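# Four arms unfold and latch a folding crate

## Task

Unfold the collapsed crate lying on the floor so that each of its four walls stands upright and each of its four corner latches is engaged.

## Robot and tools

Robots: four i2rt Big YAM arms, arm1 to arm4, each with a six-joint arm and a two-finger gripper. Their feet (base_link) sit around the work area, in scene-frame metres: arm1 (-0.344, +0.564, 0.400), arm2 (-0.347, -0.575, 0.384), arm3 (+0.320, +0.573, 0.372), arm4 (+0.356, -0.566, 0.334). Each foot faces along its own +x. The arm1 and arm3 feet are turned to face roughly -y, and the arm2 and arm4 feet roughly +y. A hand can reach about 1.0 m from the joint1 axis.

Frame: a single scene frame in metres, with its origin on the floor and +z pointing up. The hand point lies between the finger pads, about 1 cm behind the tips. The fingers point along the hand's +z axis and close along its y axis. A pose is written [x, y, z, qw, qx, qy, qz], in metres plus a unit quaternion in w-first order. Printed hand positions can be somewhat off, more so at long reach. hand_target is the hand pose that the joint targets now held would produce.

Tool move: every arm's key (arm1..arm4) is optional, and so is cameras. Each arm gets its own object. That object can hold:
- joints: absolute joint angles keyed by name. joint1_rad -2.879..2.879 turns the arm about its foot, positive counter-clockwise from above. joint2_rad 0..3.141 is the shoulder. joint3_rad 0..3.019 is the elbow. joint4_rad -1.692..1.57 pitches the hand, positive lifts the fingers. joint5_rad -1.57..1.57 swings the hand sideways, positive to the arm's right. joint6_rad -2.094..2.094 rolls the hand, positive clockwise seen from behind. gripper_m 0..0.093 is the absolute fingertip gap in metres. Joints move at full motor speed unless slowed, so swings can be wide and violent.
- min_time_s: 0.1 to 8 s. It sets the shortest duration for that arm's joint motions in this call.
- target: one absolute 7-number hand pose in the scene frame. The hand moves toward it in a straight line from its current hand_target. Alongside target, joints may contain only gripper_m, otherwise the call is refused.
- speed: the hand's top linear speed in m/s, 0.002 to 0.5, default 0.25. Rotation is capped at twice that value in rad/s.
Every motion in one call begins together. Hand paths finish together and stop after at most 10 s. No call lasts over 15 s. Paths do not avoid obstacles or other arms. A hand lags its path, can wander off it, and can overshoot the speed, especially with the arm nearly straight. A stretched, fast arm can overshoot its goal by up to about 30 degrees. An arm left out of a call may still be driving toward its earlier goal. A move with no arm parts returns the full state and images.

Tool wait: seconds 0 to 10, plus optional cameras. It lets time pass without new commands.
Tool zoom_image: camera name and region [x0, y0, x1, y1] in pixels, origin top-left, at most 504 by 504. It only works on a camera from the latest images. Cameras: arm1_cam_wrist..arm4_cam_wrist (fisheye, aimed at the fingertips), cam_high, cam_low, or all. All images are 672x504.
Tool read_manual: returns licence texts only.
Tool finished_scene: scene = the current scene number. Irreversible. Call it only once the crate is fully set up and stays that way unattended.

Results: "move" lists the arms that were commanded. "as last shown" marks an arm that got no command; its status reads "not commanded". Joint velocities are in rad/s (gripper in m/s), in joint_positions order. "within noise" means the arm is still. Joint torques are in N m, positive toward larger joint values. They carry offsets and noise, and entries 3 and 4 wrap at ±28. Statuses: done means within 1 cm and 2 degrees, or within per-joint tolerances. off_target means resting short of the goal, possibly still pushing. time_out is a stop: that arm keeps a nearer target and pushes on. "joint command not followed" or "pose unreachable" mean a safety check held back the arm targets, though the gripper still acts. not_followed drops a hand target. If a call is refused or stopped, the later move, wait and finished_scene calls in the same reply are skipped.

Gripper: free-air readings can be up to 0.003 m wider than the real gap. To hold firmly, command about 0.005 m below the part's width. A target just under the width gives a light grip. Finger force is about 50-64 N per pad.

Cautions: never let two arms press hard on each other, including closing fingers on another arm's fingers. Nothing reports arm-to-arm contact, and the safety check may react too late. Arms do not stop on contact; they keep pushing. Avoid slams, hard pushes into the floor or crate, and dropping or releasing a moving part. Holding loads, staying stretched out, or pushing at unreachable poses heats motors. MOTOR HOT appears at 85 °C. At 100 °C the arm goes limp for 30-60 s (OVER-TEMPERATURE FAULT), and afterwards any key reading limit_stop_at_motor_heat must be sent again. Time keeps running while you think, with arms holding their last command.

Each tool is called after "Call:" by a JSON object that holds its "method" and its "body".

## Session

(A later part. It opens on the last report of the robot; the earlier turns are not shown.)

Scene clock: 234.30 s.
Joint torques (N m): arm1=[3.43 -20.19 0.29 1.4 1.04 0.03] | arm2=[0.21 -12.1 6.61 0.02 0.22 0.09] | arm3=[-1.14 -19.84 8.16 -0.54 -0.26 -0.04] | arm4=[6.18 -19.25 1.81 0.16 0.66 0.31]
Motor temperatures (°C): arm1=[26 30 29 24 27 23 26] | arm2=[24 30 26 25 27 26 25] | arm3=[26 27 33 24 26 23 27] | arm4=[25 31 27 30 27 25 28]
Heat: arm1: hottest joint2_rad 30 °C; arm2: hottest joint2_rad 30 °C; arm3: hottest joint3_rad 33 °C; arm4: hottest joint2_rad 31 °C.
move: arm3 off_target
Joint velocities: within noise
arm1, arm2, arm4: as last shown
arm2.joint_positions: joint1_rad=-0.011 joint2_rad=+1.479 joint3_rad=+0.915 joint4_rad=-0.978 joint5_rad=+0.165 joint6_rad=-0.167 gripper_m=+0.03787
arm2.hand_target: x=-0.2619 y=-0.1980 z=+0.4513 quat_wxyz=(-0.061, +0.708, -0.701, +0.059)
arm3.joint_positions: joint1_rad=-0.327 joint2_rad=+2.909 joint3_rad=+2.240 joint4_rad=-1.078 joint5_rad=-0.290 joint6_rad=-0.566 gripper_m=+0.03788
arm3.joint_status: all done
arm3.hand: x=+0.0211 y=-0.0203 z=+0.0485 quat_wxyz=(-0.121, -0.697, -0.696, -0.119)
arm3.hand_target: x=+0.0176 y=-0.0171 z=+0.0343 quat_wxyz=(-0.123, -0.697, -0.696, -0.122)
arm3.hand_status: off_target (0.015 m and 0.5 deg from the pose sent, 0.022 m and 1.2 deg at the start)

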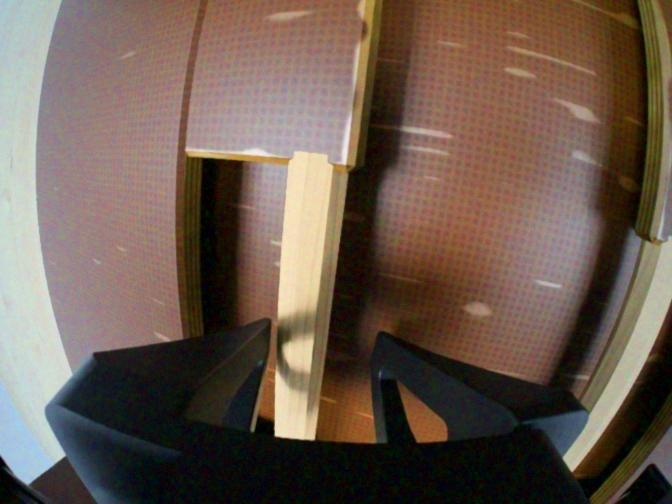

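Call:
{"method": "move", "body": {"arm3": {"target": [0.024, -0.016, 0.020, 0.1228, 0.6964, 0.6964, 0.1228], "speed": 0.12, "joints": {"gripper_m": 0.038}}, "cameras": ["arm3_cam_wrist"]}}

Call:
{"method": "zoom_image", "body": {"camera": "arm3_cam_wrist", "region": [200, 200, 460, 440]}}

Scene clock: 236.93 s.
Joint torques (N m): arm1=[3.08 -20.37 0.36 1.31 1.07 -0.02] | arm2=[0.15 -12.1 6.61 0.02 0.23 0.08] | arm3=[-0.73 -20.13 7.8 0.2 -0.24 -0.04] | arm4=[6.24 -19.19 1.81 0.16 0.66 0.31]
Motor temperatures (°C): arm1=[26 30 29 24 27 23 26] | arm2=[24 29 26 25 27 26 25] | arm3=[26 27 33 24 26 23 27] | arm4=[25 31 27 30 27 25 28]
Heat: arm1: hottest joint2_rad 30 °C; arm2: hottest joint2_rad 29 °C; arm3: hottest joint3_rad 33 °C; arm4: hottest joint2_rad 31 °C.
move: arm3 off_target
Joint velocities: within noise
arm1, arm2, arm4: as last shown
arm3.joint_positions: joint1_rad=-0.327 joint2_rad=+2.924 joint3_rad=+2.242 joint4_rad=-1.073 joint5_rad=-0.291 joint6_rad=-0.566 gripper_m=+0.03788
arm3.joint_status: all done
arm3.hand: x=+0.0240 y=-0.0160 z=+0.0389 quat_wxyz=(-0.121, -0.698, -0.695, -0.123)
arm3.hand_target: x=+0.0245 y=-0.0150 z=+0.0204 quat_wxyz=(-0.122, -0.696, -0.696, -0.122)
arm3.hand_status: off_target (0.019 m and 0.3 deg from the pose sent, 0.029 m and 0.5 deg at the start)

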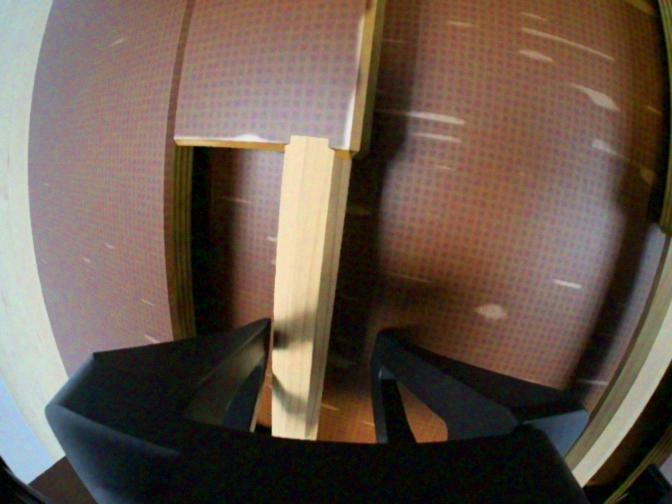

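Scaled by 1.938 from the camera's image (finer frame: 960x720).

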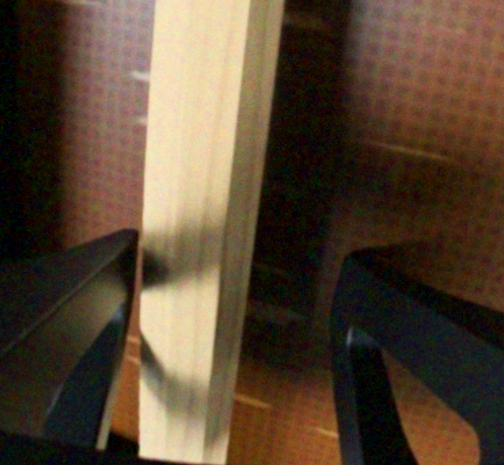

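Call:
{"method": "move", "body": {"arm3": {"target": [0.026, -0.016, 0.028, 0.1228, 0.6964, 0.6964, 0.1228], "speed": 0.12, "joints": {"gripper_m": 0.004}}, "cameras": ["arm3_cam_wrist"]}}

Call:
{"method": "zoom_image", "body": {"camera": "arm3_cam_wrist", "region": [200, 200, 460, 440]}}

Scene clock: 242.57 s.
Joint torques (N m): arm1=[3.14 -20.42 0.09 1.51 1.02 -0.02] | arm2=[0.15 -12.1 6.6 0.02 0.23 0.09] | arm3=[-0.5 -21.19 6.19 0.66 0.17 0.3] | arm4=[6.24 -19.25 1.81 0.14 0.65 0.3]
Motor temperatures (°C): arm1=[26 30 28 24 27 23 26] | arm2=[24 29 26 25 27 26 25] | arm3=[26 27 33 24 26 23 27] | arm4=[25 31 27 30 27 25 28]
Heat: arm1: hottest joint2_rad 30 °C; arm2: hottest joint2_rad 29 °C; arm3: hottest joint3_rad 33 °C; arm4: hottest joint2_rad 31 °C.
move: arm3 off_target
Joint velocities: within noise
arm1, arm2, arm4: as last shown
arm3.joint_positions: joint1_rad=-0.320 joint2_rad=+2.924 joint3_rad=+2.242 joint4_rad=-1.090 joint5_rad=-0.310 joint6_rad=-0.602 gripper_m=+0.01601
arm3.joint_status: gripper_m off_target (ended at +0.01605, target +0.00400)
arm3.hand: x=+0.0322 y=-0.0161 z=+0.0407 quat_wxyz=(-0.129, -0.683, -0.707, -0.131)
arm3.hand_target: x=+0.0318 y=-0.0160 z=+0.0289 quat_wxyz=(-0.125, -0.691, -0.700, -0.128)
arm3.hand_status: off_target (0.014 m and 2.3 deg from the pose sent, 0.011 m and 0.3 deg at the start)

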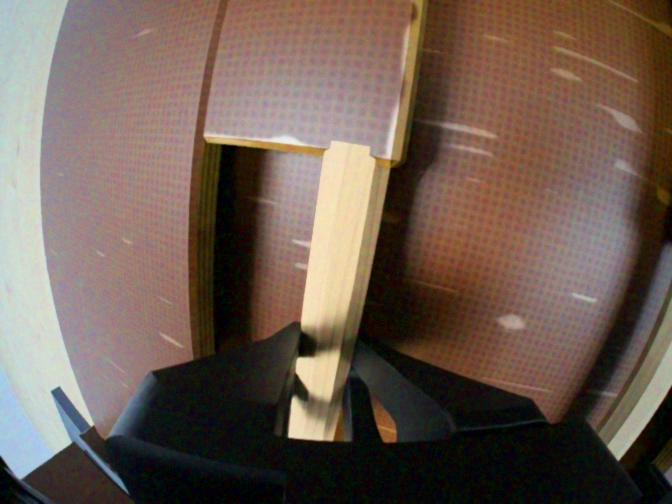

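Scaled by 1.938 from the camera's image (finer frame: 960x720).

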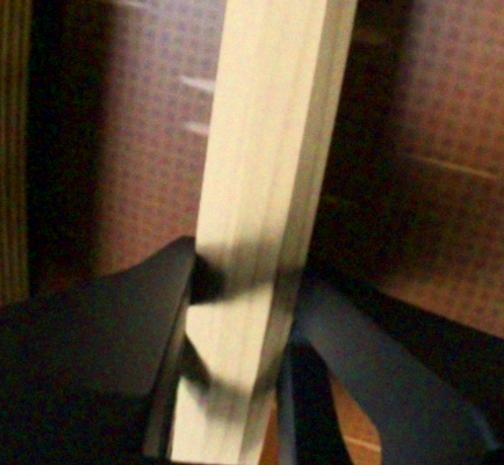

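Call:
{"method": "move", "body": {"arm3": {"target": [0.052, -0.022, 0.172, 0.0923, 0.7011, 0.7011, 0.0923], "speed": 0.12}, "cameras": ["arm3_cam_wrist", "cam_low"]}}

Scene clock: 248.33 s.
Joint torques (N m): arm1=[2.61 -20.72 0.09 1.42 1.08 0.05] | arm2=[0.15 -12.04 6.61 0.03 0.23 0.08] | arm3=[-0.15 -27.11 4.42 -1.84 -0.83 0.37] | arm4=[6.24 -19.19 1.81 0.14 0.66 0.31]
Motor temperatures (°C): arm1=[26 30 28 24 27 23 26] | arm2=[24 28 26 25 27 26 25] | arm3=[26 27 33 24 26 23 27] | arm4=[25 31 27 30 27 25 28]
Heat: arm1: hottest joint2_rad 30 °C; arm2: hottest joint2_rad 28 °C; arm3: hottest joint3_rad 33 °C; arm4: hottest joint2_rad 31 °C.
move: arm3 off_target
Joint velocities: within noise
arm1.joint_positions: joint1_rad=+0.852 joint2_rad=+2.297 joint3_rad=+0.798 joint4_rad=+0.607 joint5_rad=+0.849 joint6_rad=-0.803 gripper_m=+0.01675
arm1.joint_status: not commanded
arm1.hand: x=-0.0072 y=+0.2112 z=+0.2406 quat_wxyz=(+0.005, -0.019, -0.868, +0.495)
arm1.hand_target: x=+0.0040 y=+0.2250 z=+0.2515 quat_wxyz=(+0.000, +0.000, -0.866, +0.500)
arm1.hand_status: not commanded
arm2: as last shown
arm3.joint_positions: joint1_rad=-0.271 joint2_rad=+2.654 joint3_rad=+1.946 joint4_rad=-0.989 joint5_rad=-0.201 joint6_rad=-0.532 gripper_m=+0.01629
arm3.joint_status: not commanded
arm3.hand: x=+0.0484 y=-0.0146 z=+0.1274 quat_wxyz=(-0.080, -0.690, -0.713, -0.089)
arm3.hand_target: x=+0.0514 y=-0.0250 z=+0.1689 quat_wxyz=(-0.090, -0.700, -0.703, -0.088)
arm3.hand_status: off_target (0.045 m and 2.4 deg from the pose sent, 0.133 m and 6.5 deg at the start)
arm4.joint_positions: joint1_rad=+0.850 joint2_rad=+2.139 joint3_rad=+0.871 joint4_rad=+0.357 joint5_rad=+0.882 joint6_rad=-0.797 gripper_m=+0.01556
arm4.joint_status: not commanded
arm4.hand: x=-0.0223 y=-0.1986 z=+0.2371 quat_wxyz=(-0.499, +0.866, -0.016, +0.013)
arm4.hand_target: x=-0.0338 y=-0.2241 z=+0.2486 quat_wxyz=(-0.501, +0.866, +0.004, +0.003)
arm4.hand_status: not commanded

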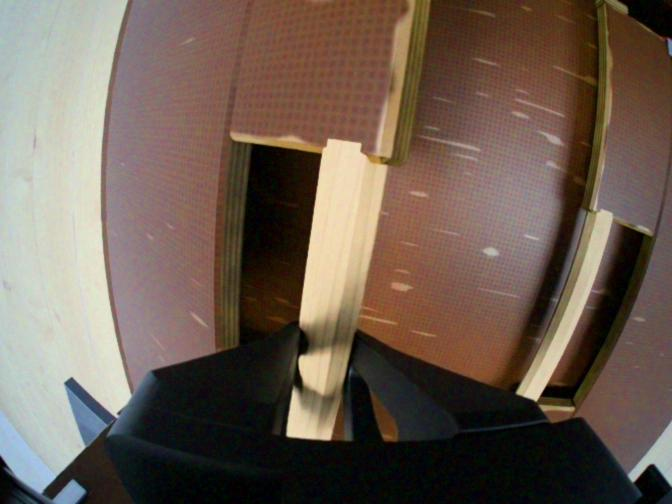

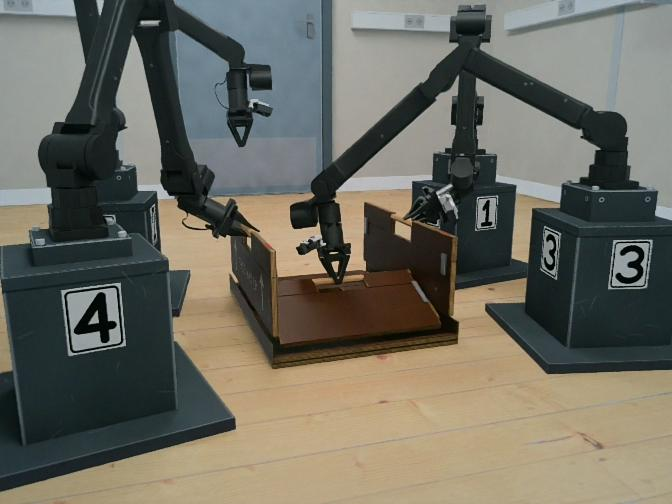

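Call:
{"method": "move", "body": {"arm3": {"target": [0.137, -0.025, 0.250, 0.0, 0.7071, 0.7071, 0.0], "speed": 0.15}, "cameras": ["arm3_cam_wrist", "cam_low"]}}

Scene clock: 251.63 s.
Joint torques (N m): arm1=[3.72 -20.37 0.08 1.48 1.04 0.04] | arm2=[0.15 -12.04 6.61 0.03 0.22 0.09] | arm3=[0.32 -23.77 5 -0.31 -0.44 0.46] | arm4=[6.18 -19.25 1.81 0.14 0.66 0.3]
Motor temperatures (°C): arm1=[26 30 28 24 27 23 26] | arm2=[24 28 26 25 27 26 25] | arm3=[26 28 33 24 26 23 27] | arm4=[25 31 27 30 27 25 28]
Heat: arm1: hottest joint2_rad 30 °C; arm2: hottest joint2_rad 28 °C; arm3: hottest joint3_rad 33 °C; arm4: hottest joint2_rad 31 °C.
move: arm3 off_target
Joint velocities: within noise
arm1, arm2, arm4: as last shown
arm3.joint_positions: joint1_rad=-0.104 joint2_rad=+2.361 joint3_rad=+1.642 joint4_rad=-0.883 joint5_rad=+0.019 joint6_rad=-0.339 gripper_m=+0.01632
arm3.joint_status: not commanded
arm3.hand: x=+0.1230 y=-0.0123 z=+0.2200 quat_wxyz=(+0.014, -0.700, -0.714, -0.011)
arm3.hand_target: x=+0.1305 y=-0.0233 z=+0.2495 quat_wxyz=(+0.000, -0.710, -0.704, +0.000)
arm3.hand_status: off_target (0.035 m and 2.4 deg from the pose sent, 0.152 m and 13.9 deg at the start)

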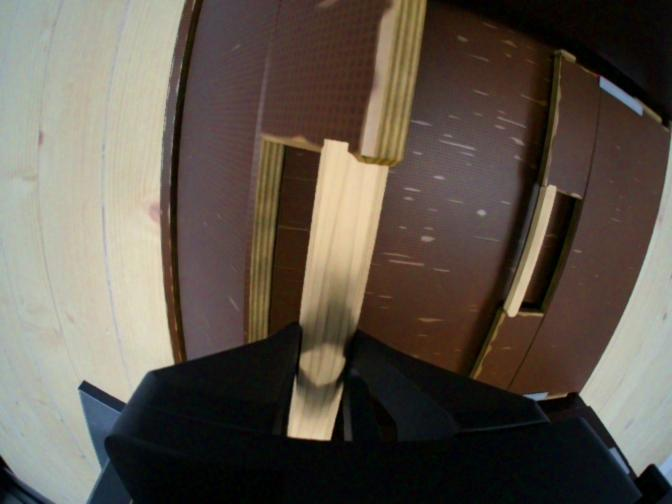

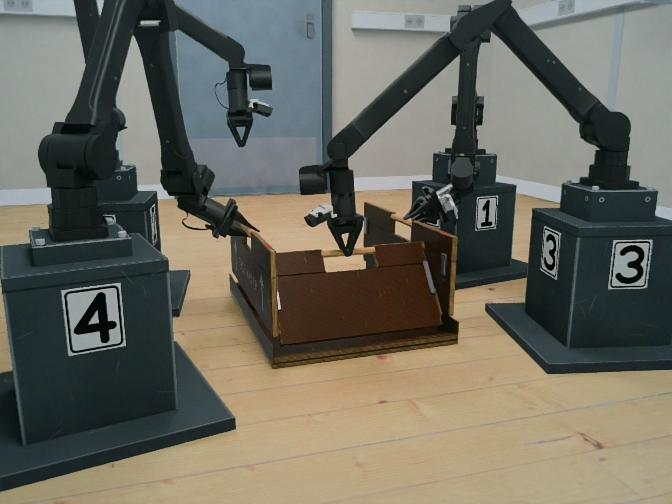

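Call:
{"method": "move", "body": {"arm3": {"target": [0.214, -0.024, 0.276, -0.0493, 0.7054, 0.7054, -0.0493], "speed": 0.15}, "cameras": ["arm3_cam_wrist", "cam_low", "cam_high"]}}

Call:
{"method": "zoom_image", "body": {"camera": "cam_low", "region": [200, 180, 480, 390]}}

Scene clock: 254.70 s.
Joint torques (N m): arm1=[3.55 -20.66 0.16 1.28 1.02 0.01] | arm2=[0.21 -12.1 6.61 0.02 0.22 0.08] | arm3=[0.73 -21.83 5.48 0.16 -0.58 0.43] | arm4=[6.24 -19.25 1.81 0.14 0.66 0.31]
Motor temperatures (°C): arm1=[26 30 28 24 27 23 26] | arm2=[24 28 26 25 27 26 25] | arm3=[26 28 32 24 26 23 27] | arm4=[25 31 27 30 27 25 28]
Heat: arm1: hottest joint2_rad 30 °C; arm2: hottest joint2_rad 28 °C; arm3: hottest joint3_rad 32 °C; arm4: hottest joint2_rad 31 °C.
move: arm3 off_target
Joint velocities: within noise
arm1, arm2, arm4: as last shown
arm3.joint_positions: joint1_rad=+0.057 joint2_rad=+2.257 joint3_rad=+1.539 joint4_rad=-0.879 joint5_rad=+0.164 joint6_rad=-0.174 gripper_m=+0.01620
arm3.joint_status: not commanded
arm3.hand: x=+0.1980 y=-0.0102 z=+0.2547 quat_wxyz=(+0.073, -0.699, -0.711, +0.036)
arm3.hand_target: x=+0.2132 y=-0.0226 z=+0.2759 quat_wxyz=(+0.053, -0.705, -0.706, +0.046)
arm3.hand_status: off_target (0.030 m and 3.3 deg from the pose sent, 0.108 m and 8.1 deg at the start)
pictures: arm3_cam_wrist, cam_high, cam_low

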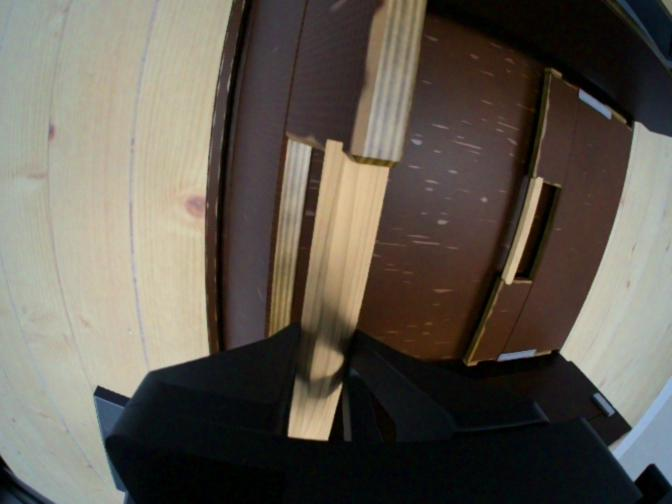

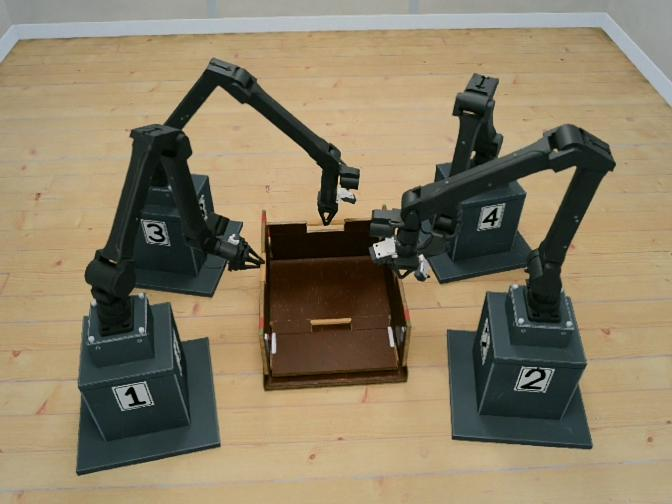

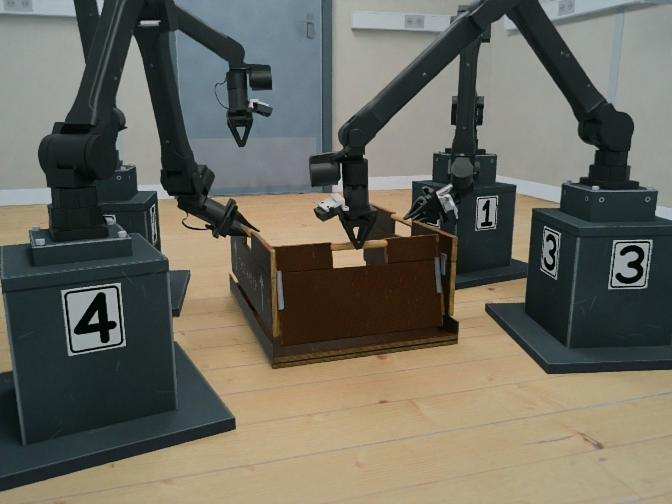

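Scaled by 1.800 from the camera's image (finer frame: 960x720).

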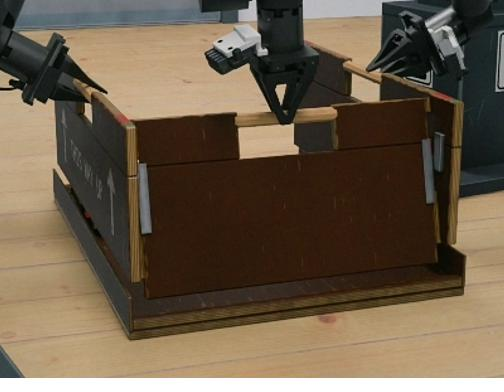

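Call:
{"method": "move", "body": {"arm3": {"target": [0.268, -0.024, 0.274, -0.0616, 0.7044, 0.7044, -0.0616], "speed": 0.1}, "arm2": {"target": [-0.11, -0.04, 0.28, 0.1228, 0.6964, -0.6964, -0.1228], "speed": 0.3}, "cameras": ["arm3_cam_wrist", "arm2_cam_wrist", "cam_low", "cam_high"]}}

Call:
{"method": "zoom_image", "body": {"camera": "cam_low", "region": [200, 180, 480, 390]}}

Call:
{"method": "zoom_image", "body": {"camera": "cam_high", "region": [240, 190, 430, 400]}}

Scene clock: 258.73 s.
Joint torques (N m): arm1=[3.25 -20.54 0.2 1.44 1.05 0.04] | arm2=[0.91 -23.12 7.73 -0.4 -0.4 -0.14] | arm3=[4.95 -21.66 4.94 0.53 -1.31 0.73] | arm4=[6.18 -19.19 1.81 0.14 0.66 0.31]
Motor temperatures (°C): arm1=[26 30 28 24 27 23 26] | arm2=[24 28 26 25 27 26 25] | arm3=[26 28 32 24 26 23 28] | arm4=[25 31 27 30 27 25 28]
Heat: arm1: hottest joint2_rad 30 °C; arm2: hottest joint2_rad 28 °C; arm3: hottest joint3_rad 32 °C; arm4: hottest joint2_rad 31 °C.
move: arm2 off_target; arm3 off_target
Joint velocities: within noise
arm1, arm4: as last shown
arm2.joint_positions: joint1_rad=-0.368 joint2_rad=+2.302 joint3_rad=+1.587 joint4_rad=-1.053 joint5_rad=-0.300 joint6_rad=-0.514 gripper_m=+0.03787
arm2.joint_status: not commanded
arm2.hand: x=-0.1172 y=-0.0544 z=+0.2658 quat_wxyz=(+0.134, +0.689, -0.703, -0.117)
arm2.hand_target: x=-0.1123 y=-0.0387 z=+0.2792 quat_wxyz=(+0.119, +0.696, -0.697, -0.123)
arm2.hand_status: off_target (0.021 m and 1.9 deg from the pose sent, 0.277 m and 29.6 deg at the start)
arm3.joint_positions: joint1_rad=+0.109 joint2_rad=+2.245 joint3_rad=+1.523 joint4_rad=-0.879 joint5_rad=+0.220 joint6_rad=-0.106 gripper_m=+0.01620
arm3.joint_status: not commanded
arm3.hand: x=+0.2198 y=-0.0096 z=+0.2589 quat_wxyz=(+0.094, -0.702, -0.704, +0.056)
arm3.hand_target: x=+0.2662 y=-0.0226 z=+0.2739 quat_wxyz=(+0.062, -0.704, -0.705, +0.060)
arm3.hand_status: off_target (0.053 m and 3.7 deg from the pose sent, 0.074 m and 3.3 deg at the start)
arm4.hand_target: x=-0.0339 y=-0.2241 z=+0.2486 quat_wxyz=(-0.501, +0.866, +0.004, +0.003)
pictures: arm2_cam_wrist, arm3_cam_wrist, cam_high, cam_low

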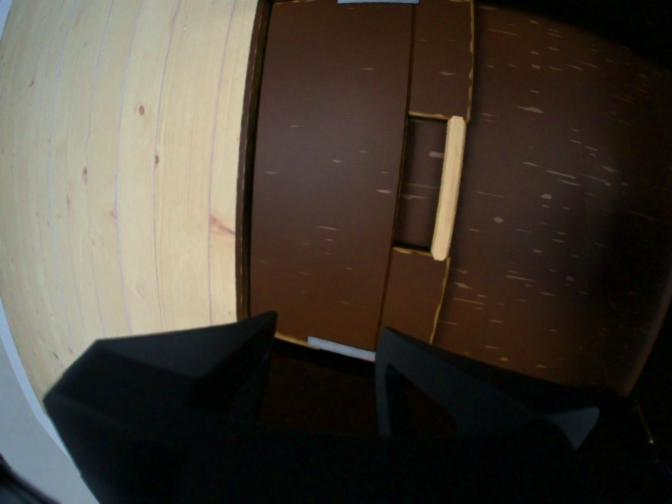

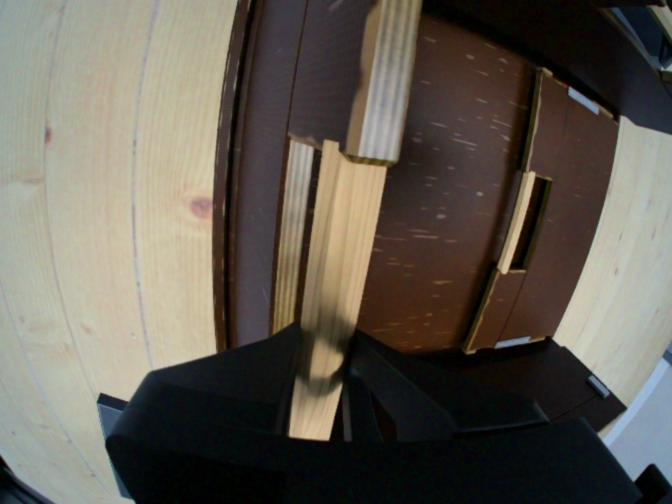

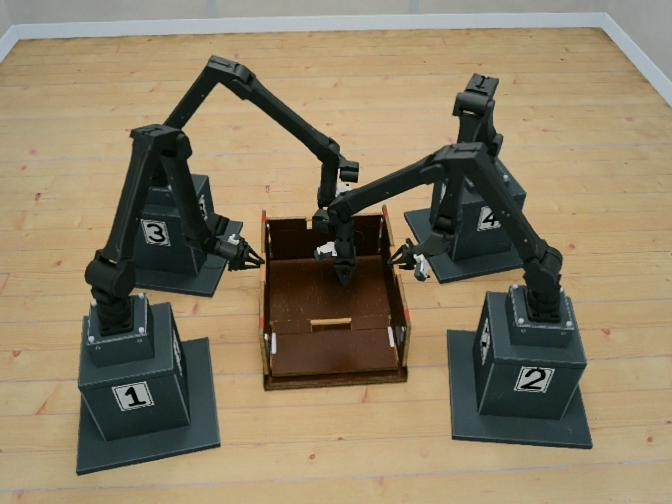

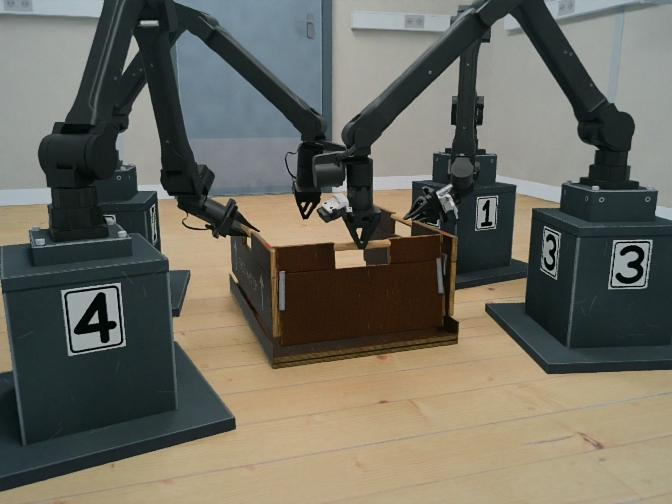

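Scaled by 1.800 from the camera's image (finer frame: 960x720).

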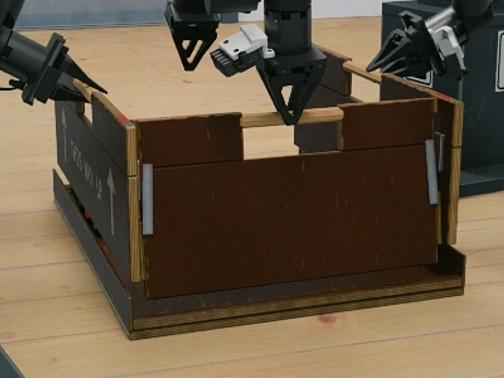

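Scaled by 2.400 from the camera's image (finer frame: 960x720).

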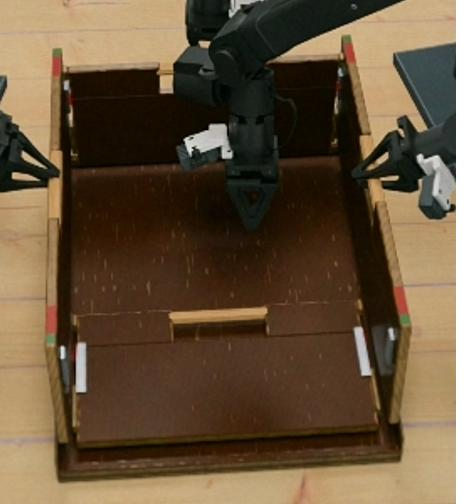

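Call:
{"method": "move", "body": {"arm3": {"target": [0.305, -0.024, 0.270, -0.0616, 0.7044, 0.7044, -0.0616], "speed": 0.06}, "cameras": ["cam_low", "cam_high"]}}

Call:
{"method": "zoom_image", "body": {"camera": "cam_low", "region": [200, 180, 480, 390]}}

Call:
{"method": "zoom_image", "body": {"camera": "cam_high", "region": [240, 190, 430, 400]}}

Scene clock: 264.03 s.
Joint torques (N m): arm1=[3.19 -20.13 0.1 1.57 1.06 -0.01] | arm2=[0.26 -23.12 7.73 -0.36 -0.39 -0.17] | arm3=[4.84 -20.37 5.68 0.87 -1.7 0.59] | arm4=[6.18 -19.25 1.81 0.18 0.62 0.31]
Motor temperatures (°C): arm1=[26 30 28 24 27 23 26] | arm2=[24 28 27 25 27 26 25] | arm3=[26 29 32 24 27 23 28] | arm4=[25 32 27 30 27 25 28]
Heat: arm1: hottest joint2_rad 30 °C; arm2: hottest joint2_rad 28 °C; arm3: hottest joint3_rad 32 °C; arm4: hottest joint2_rad 32 °C.
move: arm3 off_target
Joint velocities: within noise
arm1, arm2: as last shown
arm1.joint_positions: joint1_rad=+0.852 joint2_rad=+2.297 joint3_rad=+0.798 joint4_rad=+0.607 joint5_rad=+0.849 joint6_rad=-0.803 gripper_m=+0.01674
arm2.hand_target: x=-0.1121 y=-0.0387 z=+0.2792 quat_wxyz=(+0.119, +0.696, -0.698, -0.123)
arm3.joint_positions: joint1_rad=+0.170 joint2_rad=+2.236 joint3_rad=+1.513 joint4_rad=-0.891 joint5_rad=+0.232 joint6_rad=-0.031 gripper_m=+0.01620
arm3.joint_status: not commanded
arm3.hand: x=+0.2539 y=-0.0092 z=+0.2623 quat_wxyz=(+0.098, -0.706, -0.699, +0.062)
arm3.hand_target: x=+0.3030 y=-0.0224 z=+0.2701 quat_wxyz=(+0.063, -0.704, -0.705, +0.061)
arm3.hand_status: off_target (0.054 m and 4.2 deg from the pose sent, 0.087 m and 3.7 deg at the start)
arm4.joint_positions: joint1_rad=+0.850 joint2_rad=+2.139 joint3_rad=+0.871 joint4_rad=+0.357 joint5_rad=+0.882 joint6_rad=-0.795 gripper_m=+0.01556
arm4.joint_status: not commanded
arm4.hand: x=-0.0223 y=-0.1986 z=+0.2371 quat_wxyz=(-0.499, +0.866, -0.017, +0.013)
arm4.hand_target: x=-0.0340 y=-0.2240 z=+0.2486 quat_wxyz=(-0.500, +0.866, +0.003, +0.002)
arm4.hand_status: not commanded
pictures: cam_high, cam_low

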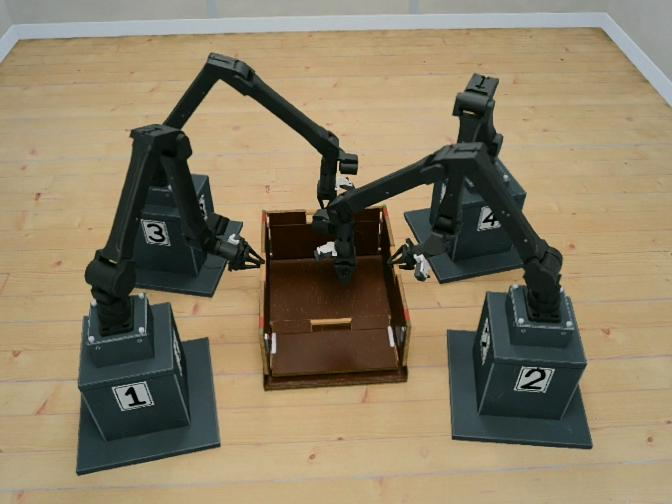

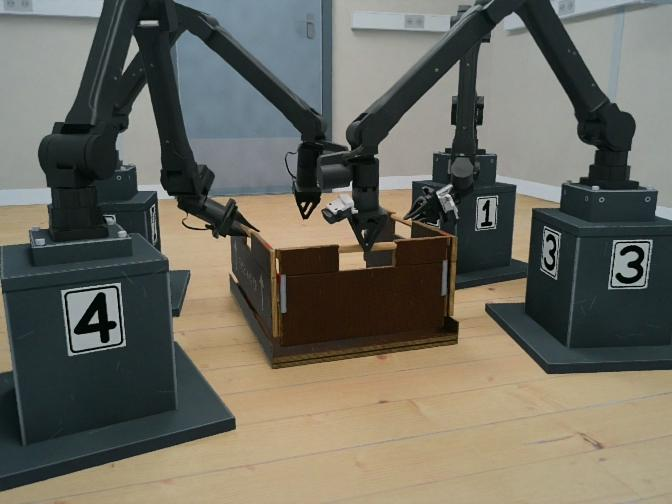

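Scaled by 1.800 from the camera's image (finer frame: 960x720).

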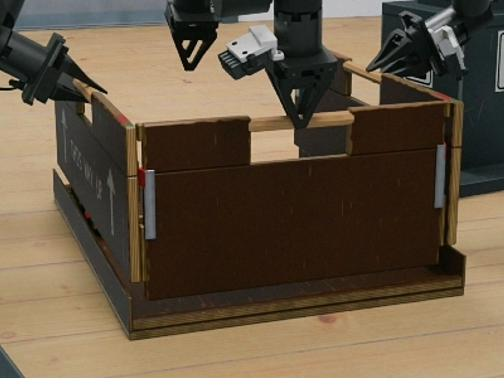

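Scaled by 2.400 from the camera's image (finer frame: 960x720).

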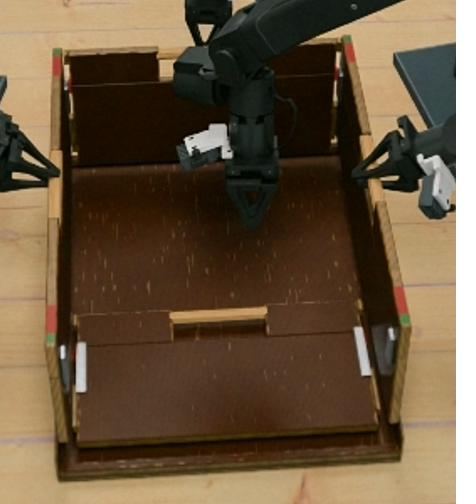

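Call:
{"method": "zoom_image", "body": {"camera": "cam_low", "region": [250, 210, 310, 290]}}

Call:
{"method": "zoom_image", "body": {"camera": "cam_low", "region": [410, 200, 480, 290]}}

Call:
{"method": "zoom_image", "body": {"camera": "cam_high", "region": [250, 195, 410, 275]}}

Scaled by 6.300 from the camera's image (finer frame: 960x720).

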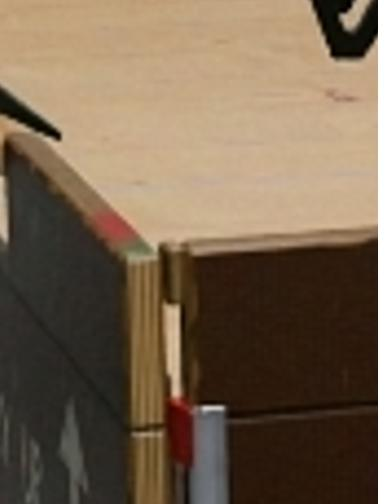

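Scaled by 5.600 from the camera's image (finer frame: 960x720).

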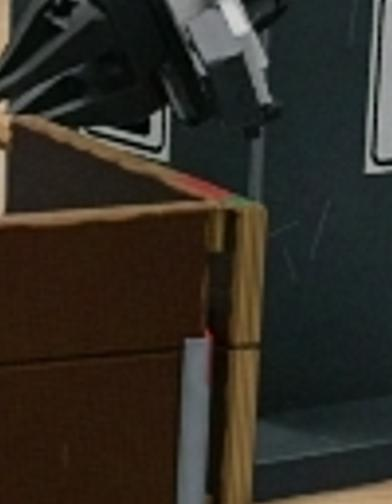

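Scaled by 3.150 from the camera's image (finer frame: 960x720).

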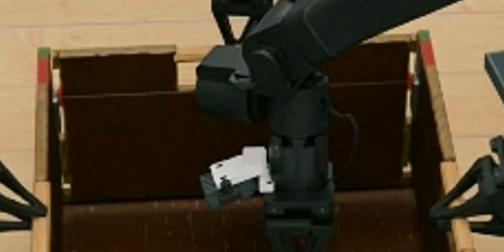

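Call:
{"method": "move", "body": {"arm3": {"target": [0.235, -0.024, 0.272, -0.0616, 0.7044, 0.7044, -0.0616], "speed": 0.06}, "cameras": ["cam_low", "cam_high"]}}

Call:
{"method": "zoom_image", "body": {"camera": "cam_low", "region": [250, 210, 310, 290]}}

Call:
{"method": "zoom_image", "body": {"camera": "cam_low", "region": [410, 200, 480, 290]}}

Scene clock: 269.87 s.
Joint torques (N m): arm1=[3.66 -20.01 0.1 1.47 1.02 0.04] | arm2=[0.26 -23.12 7.76 -0.38 -0.39 -0.16] | arm3=[-1.55 -19.72 6.17 1.44 -0.75 -0.1] | arm4=[6.18 -19.25 1.81 0.18 0.62 0.3]
Motor temperatures (°C): arm1=[26 30 28 24 27 23 26] | arm2=[24 28 27 25 27 26 25] | arm3=[26 29 32 24 28 24 28] | arm4=[25 32 27 30 27 25 28]
Heat: arm1: hottest joint2_rad 30 °C; arm2: hottest joint2_rad 28 °C; arm3: hottest joint3_rad 32 °C; arm4: hottest joint2_rad 32 °C.
move: arm3 off_target
Joint velocities: within noise
arm1, arm2, arm4: as last shown
arm3.joint_positions: joint1_rad=+0.155 joint2_rad=+2.234 joint3_rad=+1.513 joint4_rad=-0.891 joint5_rad=+0.204 joint6_rad=-0.068 gripper_m=+0.01620
arm3.joint_status: not commanded
arm3.hand: x=+0.2496 y=-0.0088 z=+0.2621 quat_wxyz=(+0.089, -0.699, -0.707, +0.051)
arm3.hand_target: x=+0.2407 y=-0.0243 z=+0.2725 quat_wxyz=(+0.062, -0.704, -0.705, +0.062)
arm3.hand_status: off_target (0.023 m and 3.4 deg from the pose sent, 0.026 m and 4.2 deg at the start)
pictures: cam_high, cam_low

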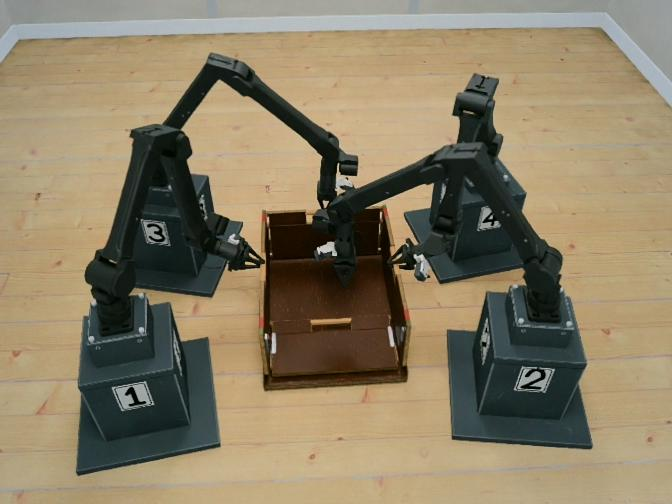

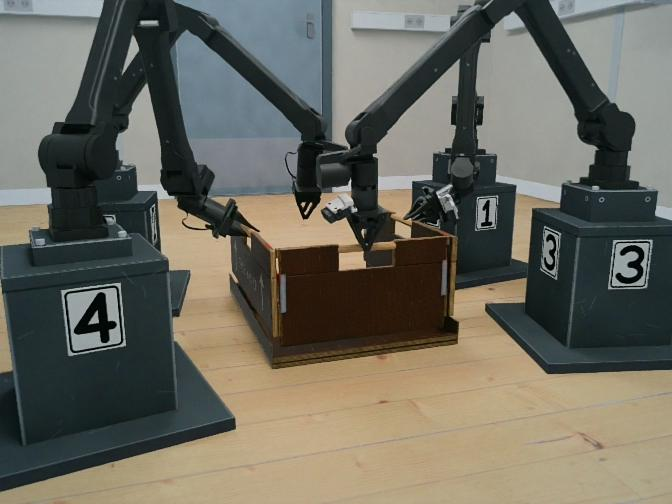

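Scaled by 6.300 from the camera's image (finer frame: 960x720).

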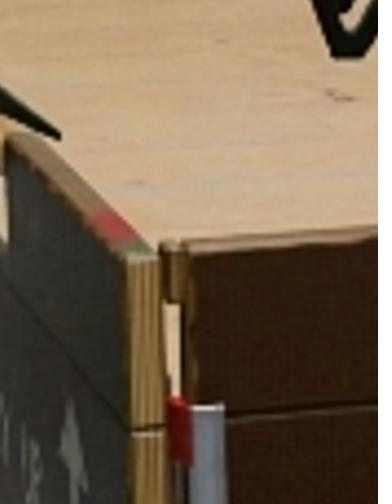

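Scaled by 5.600 from the camera's image (finer frame: 960x720).

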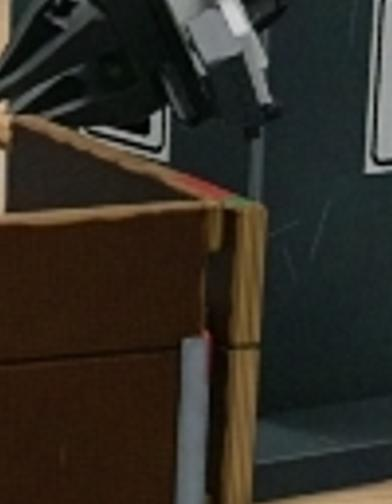

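Call:
{"method": "move", "body": {"arm3": {"target": [0.205, -0.024, 0.272, -0.0616, 0.7044, 0.7044, -0.0616], "speed": 0.06}, "cameras": ["cam_low"]}}

Call:
{"method": "zoom_image", "body": {"camera": "cam_low", "region": [200, 180, 480, 390]}}

Scene clock: 272.73 s.
Joint torques (N m): arm1=[3.25 -20.37 0.24 1.42 1.03 0.04] | arm2=[0.26 -23.06 7.75 -0.38 -0.39 -0.17] | arm3=[-6.65 -19.78 6.63 1.65 0.28 -0.33] | arm4=[6.18 -19.25 1.81 0.18 0.62 0.3]
Motor temperatures (°C): arm1=[26 30 28 24 27 23 26] | arm2=[24 28 27 25 27 26 25] | arm3=[26 29 32 24 28 23 28] | arm4=[25 32 27 30 27 25 28]
Heat: arm1: hottest joint2_rad 30 °C; arm2: hottest joint2_rad 28 °C; arm3: hottest joint3_rad 32 °C; arm4: hottest joint2_rad 32 °C.
move: arm3 off_target
Joint velocities: within noise
arm1, arm2, arm4: as last shown
arm3.joint_positions: joint1_rad=+0.143 joint2_rad=+2.233 joint3_rad=+1.513 joint4_rad=-0.889 joint5_rad=+0.167 joint6_rad=-0.097 gripper_m=+0.01620
arm3.joint_status: not commanded
arm3.hand: x=+0.2487 y=-0.0090 z=+0.2617 quat_wxyz=(+0.075, -0.695, -0.714, +0.038)
arm3.hand_target: x=+0.2078 y=-0.0224 z=+0.2723 quat_wxyz=(+0.060, -0.705, -0.704, +0.060)
arm3.hand_status: off_target (0.047 m and 3.4 deg from the pose sent, 0.048 m and 3.4 deg at the start)

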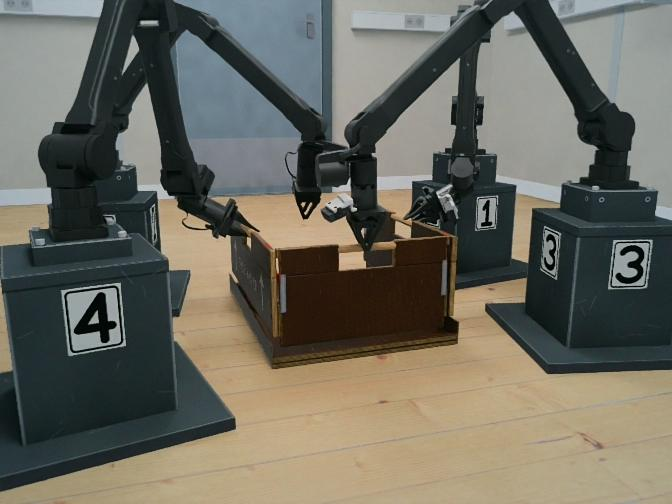

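Scaled by 1.800 from the camera's image (finer frame: 960x720).

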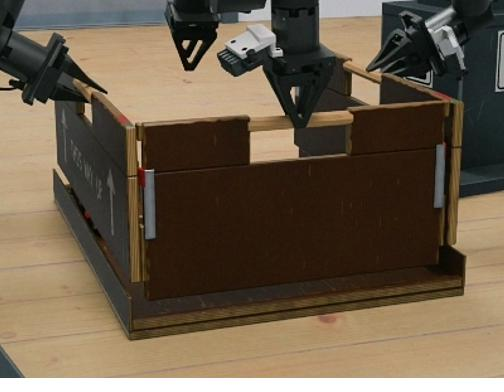

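Call:
{"method": "move", "body": {"arm3": {"target": [0.249, -0.022, 0.272, -0.0616, 0.7044, 0.7044, -0.0616], "speed": 0.1}, "arm2": {"target": [-0.077, 0.003, 0.043, 0.1228, 0.6964, -0.6964, -0.1228], "speed": 0.2, "joints": {"gripper_m": 0.038}}}}

Call:
{"method": "move", "body": {"arm3": {"joints": {"gripper_m": 0.05}}, "cameras": ["arm2_cam_wrist", "arm3_cam_wrist"]}}

Call:
{"method": "zoom_image", "body": {"camera": "arm2_cam_wrist", "region": [200, 200, 460, 440]}}

Scene clock: 281.87 s.
Joint torques (N m): arm1=[3.19 -20.54 0.18 1.48 1.06 0.05] | arm2=[-1.14 -25.11 7.21 -0.36 -0.4 -0.17] | arm3=[-0.5 -20.37 5.39 1.52 0.19 0.16] | arm4=[6.18 -19.25 1.81 0.18 0.62 0.31]
Motor temperatures (°C): arm1=[26 30 28 24 27 23 26] | arm2=[23 28 27 25 27 26 25] | arm3=[26 29 32 24 27 23 28] | arm4=[25 32 27 30 27 25 29]
Heat: arm1: hottest joint2_rad 30 °C; arm2: hottest joint2_rad 28 °C; arm3: hottest joint3_rad 32 °C; arm4: hottest joint2_rad 32 °C.
move: arm2 off_target; arm3 off_target
Joint velocities: within noise
arm1, arm4: as last shown
arm2.joint_positions: joint1_rad=-0.384 joint2_rad=+2.874 joint3_rad=+2.064 joint4_rad=-0.958 joint5_rad=-0.299 joint6_rad=-0.534 gripper_m=+0.03788
arm2.joint_status: all done
arm2.hand: x=-0.0817 y=-0.0105 z=+0.0375 quat_wxyz=(+0.131, +0.690, -0.702, -0.118)
arm2.hand_target: x=-0.0748 y=-0.0002 z=+0.0424 quat_wxyz=(+0.122, +0.694, -0.699, -0.123)
arm2.hand_status: off_target (0.015 m and 1.4 deg from the pose sent, 0.234 m and 1.9 deg at the start)
arm3.joint_positions: joint1_rad=+0.149 joint2_rad=+2.233 joint3_rad=+1.513 joint4_rad=-0.889 joint5_rad=+0.186 joint6_rad=-0.078 gripper_m=+0.01620
arm3.joint_status: not commanded
arm3.hand: x=+0.2491 y=-0.0092 z=+0.2623 quat_wxyz=(+0.082, -0.699, -0.709, +0.045)
arm3.hand_target: x=+0.2471 y=-0.0215 z=+0.2722 quat_wxyz=(+0.065, -0.704, -0.704, +0.064)
arm3.hand_status: off_target (0.016 m and 3.1 deg from the pose sent, 0.017 m and 3.4 deg at the start)
pictures: none

Scene clock: 282.47 s.
Joint torques (N m): arm1=[3.08 -19.9 0.17 1.37 1.03 0.02] | arm2=[-0.79 -25.05 7.17 -0.36 -0.4 -0.17] | arm3=[-1.08 -19.72 5.56 0.79 0.19 0.19] | arm4=[6.18 -19.19 1.81 0.17 0.62 0.3]
Motor temperatures (°C): arm1=[26 30 28 24 27 23 26] | arm2=[23 28 27 25 27 26 25] | arm3=[26 29 32 24 27 23 28] | arm4=[25 32 27 30 27 25 29]
Heat: arm1: hottest joint2_rad 30 °C; arm2: hottest joint2_rad 28 °C; arm3: hottest joint3_rad 32 °C; arm4: hottest joint2_rad 32 °C.
move: arm3 done
Joint velocities: within noise
arm1.joint_positions: joint1_rad=+0.852 joint2_rad=+2.297 joint3_rad=+0.798 joint4_rad=+0.607 joint5_rad=+0.849 joint6_rad=-0.803 gripper_m=+0.01674
arm1.joint_status: not commanded
arm1.hand: x=-0.0072 y=+0.2112 z=+0.2406 quat_wxyz=(+0.005, -0.019, -0.868, +0.495)
arm1.hand_target: x=+0.0040 y=+0.2250 z=+0.2515 quat_wxyz=(+0.000, +0.000, -0.866, +0.500)
arm1.hand_status: not commanded
arm2.joint_positions: joint1_rad=-0.381 joint2_rad=+2.874 joint3_rad=+2.064 joint4_rad=-0.958 joint5_rad=-0.299 joint6_rad=-0.534 gripper_m=+0.03788
arm2.joint_status: not commanded
arm2.hand: x=-0.0834 y=-0.0097 z=+0.0375 quat_wxyz=(+0.132, +0.691, -0.700, -0.118)
arm2.hand_target: x=-0.0766 y=+0.0007 z=+0.0424 quat_wxyz=(+0.123, +0.695, -0.698, -0.123)
arm2.hand_status: not commanded
arm3.joint_positions: joint1_rad=+0.140 joint2_rad=+2.229 joint3_rad=+1.513 joint4_rad=-0.871 joint5_rad=+0.177 joint6_rad=-0.086 gripper_m=+0.04991
arm3.joint_status: all done
arm3.hand: x=+0.2449 y=-0.0139 z=+0.2636 quat_wxyz=(+0.071, -0.700, -0.709, +0.050)
arm3.hand_target: x=+0.2432 y=-0.0209 z=+0.2717 quat_wxyz=(+0.062, -0.705, -0.704, +0.060)
arm3.hand_status: not commanded
arm4: as last shown

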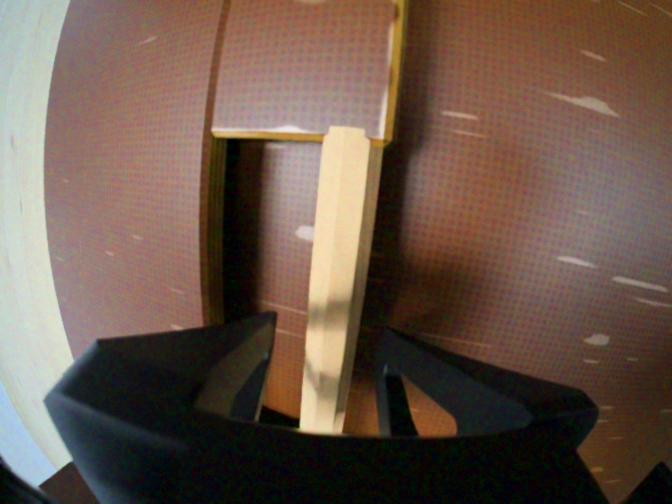

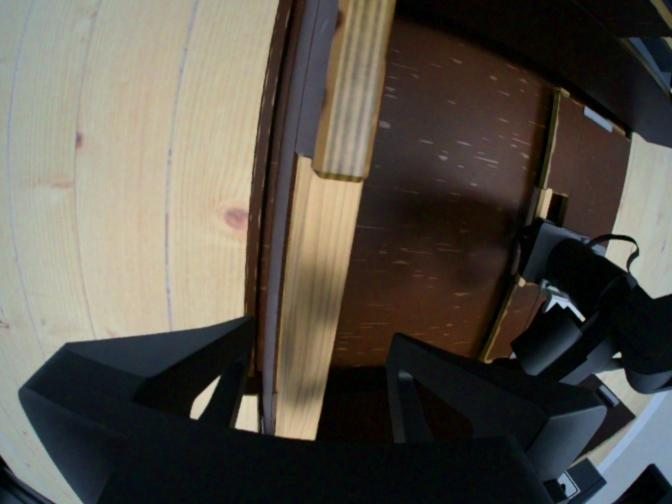

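Scaled by 1.938 from the camera's image (finer frame: 960x720).

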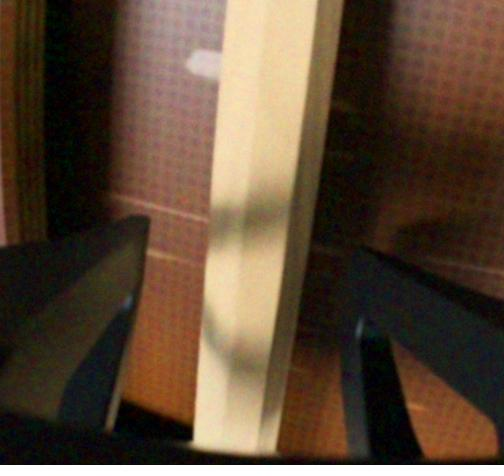

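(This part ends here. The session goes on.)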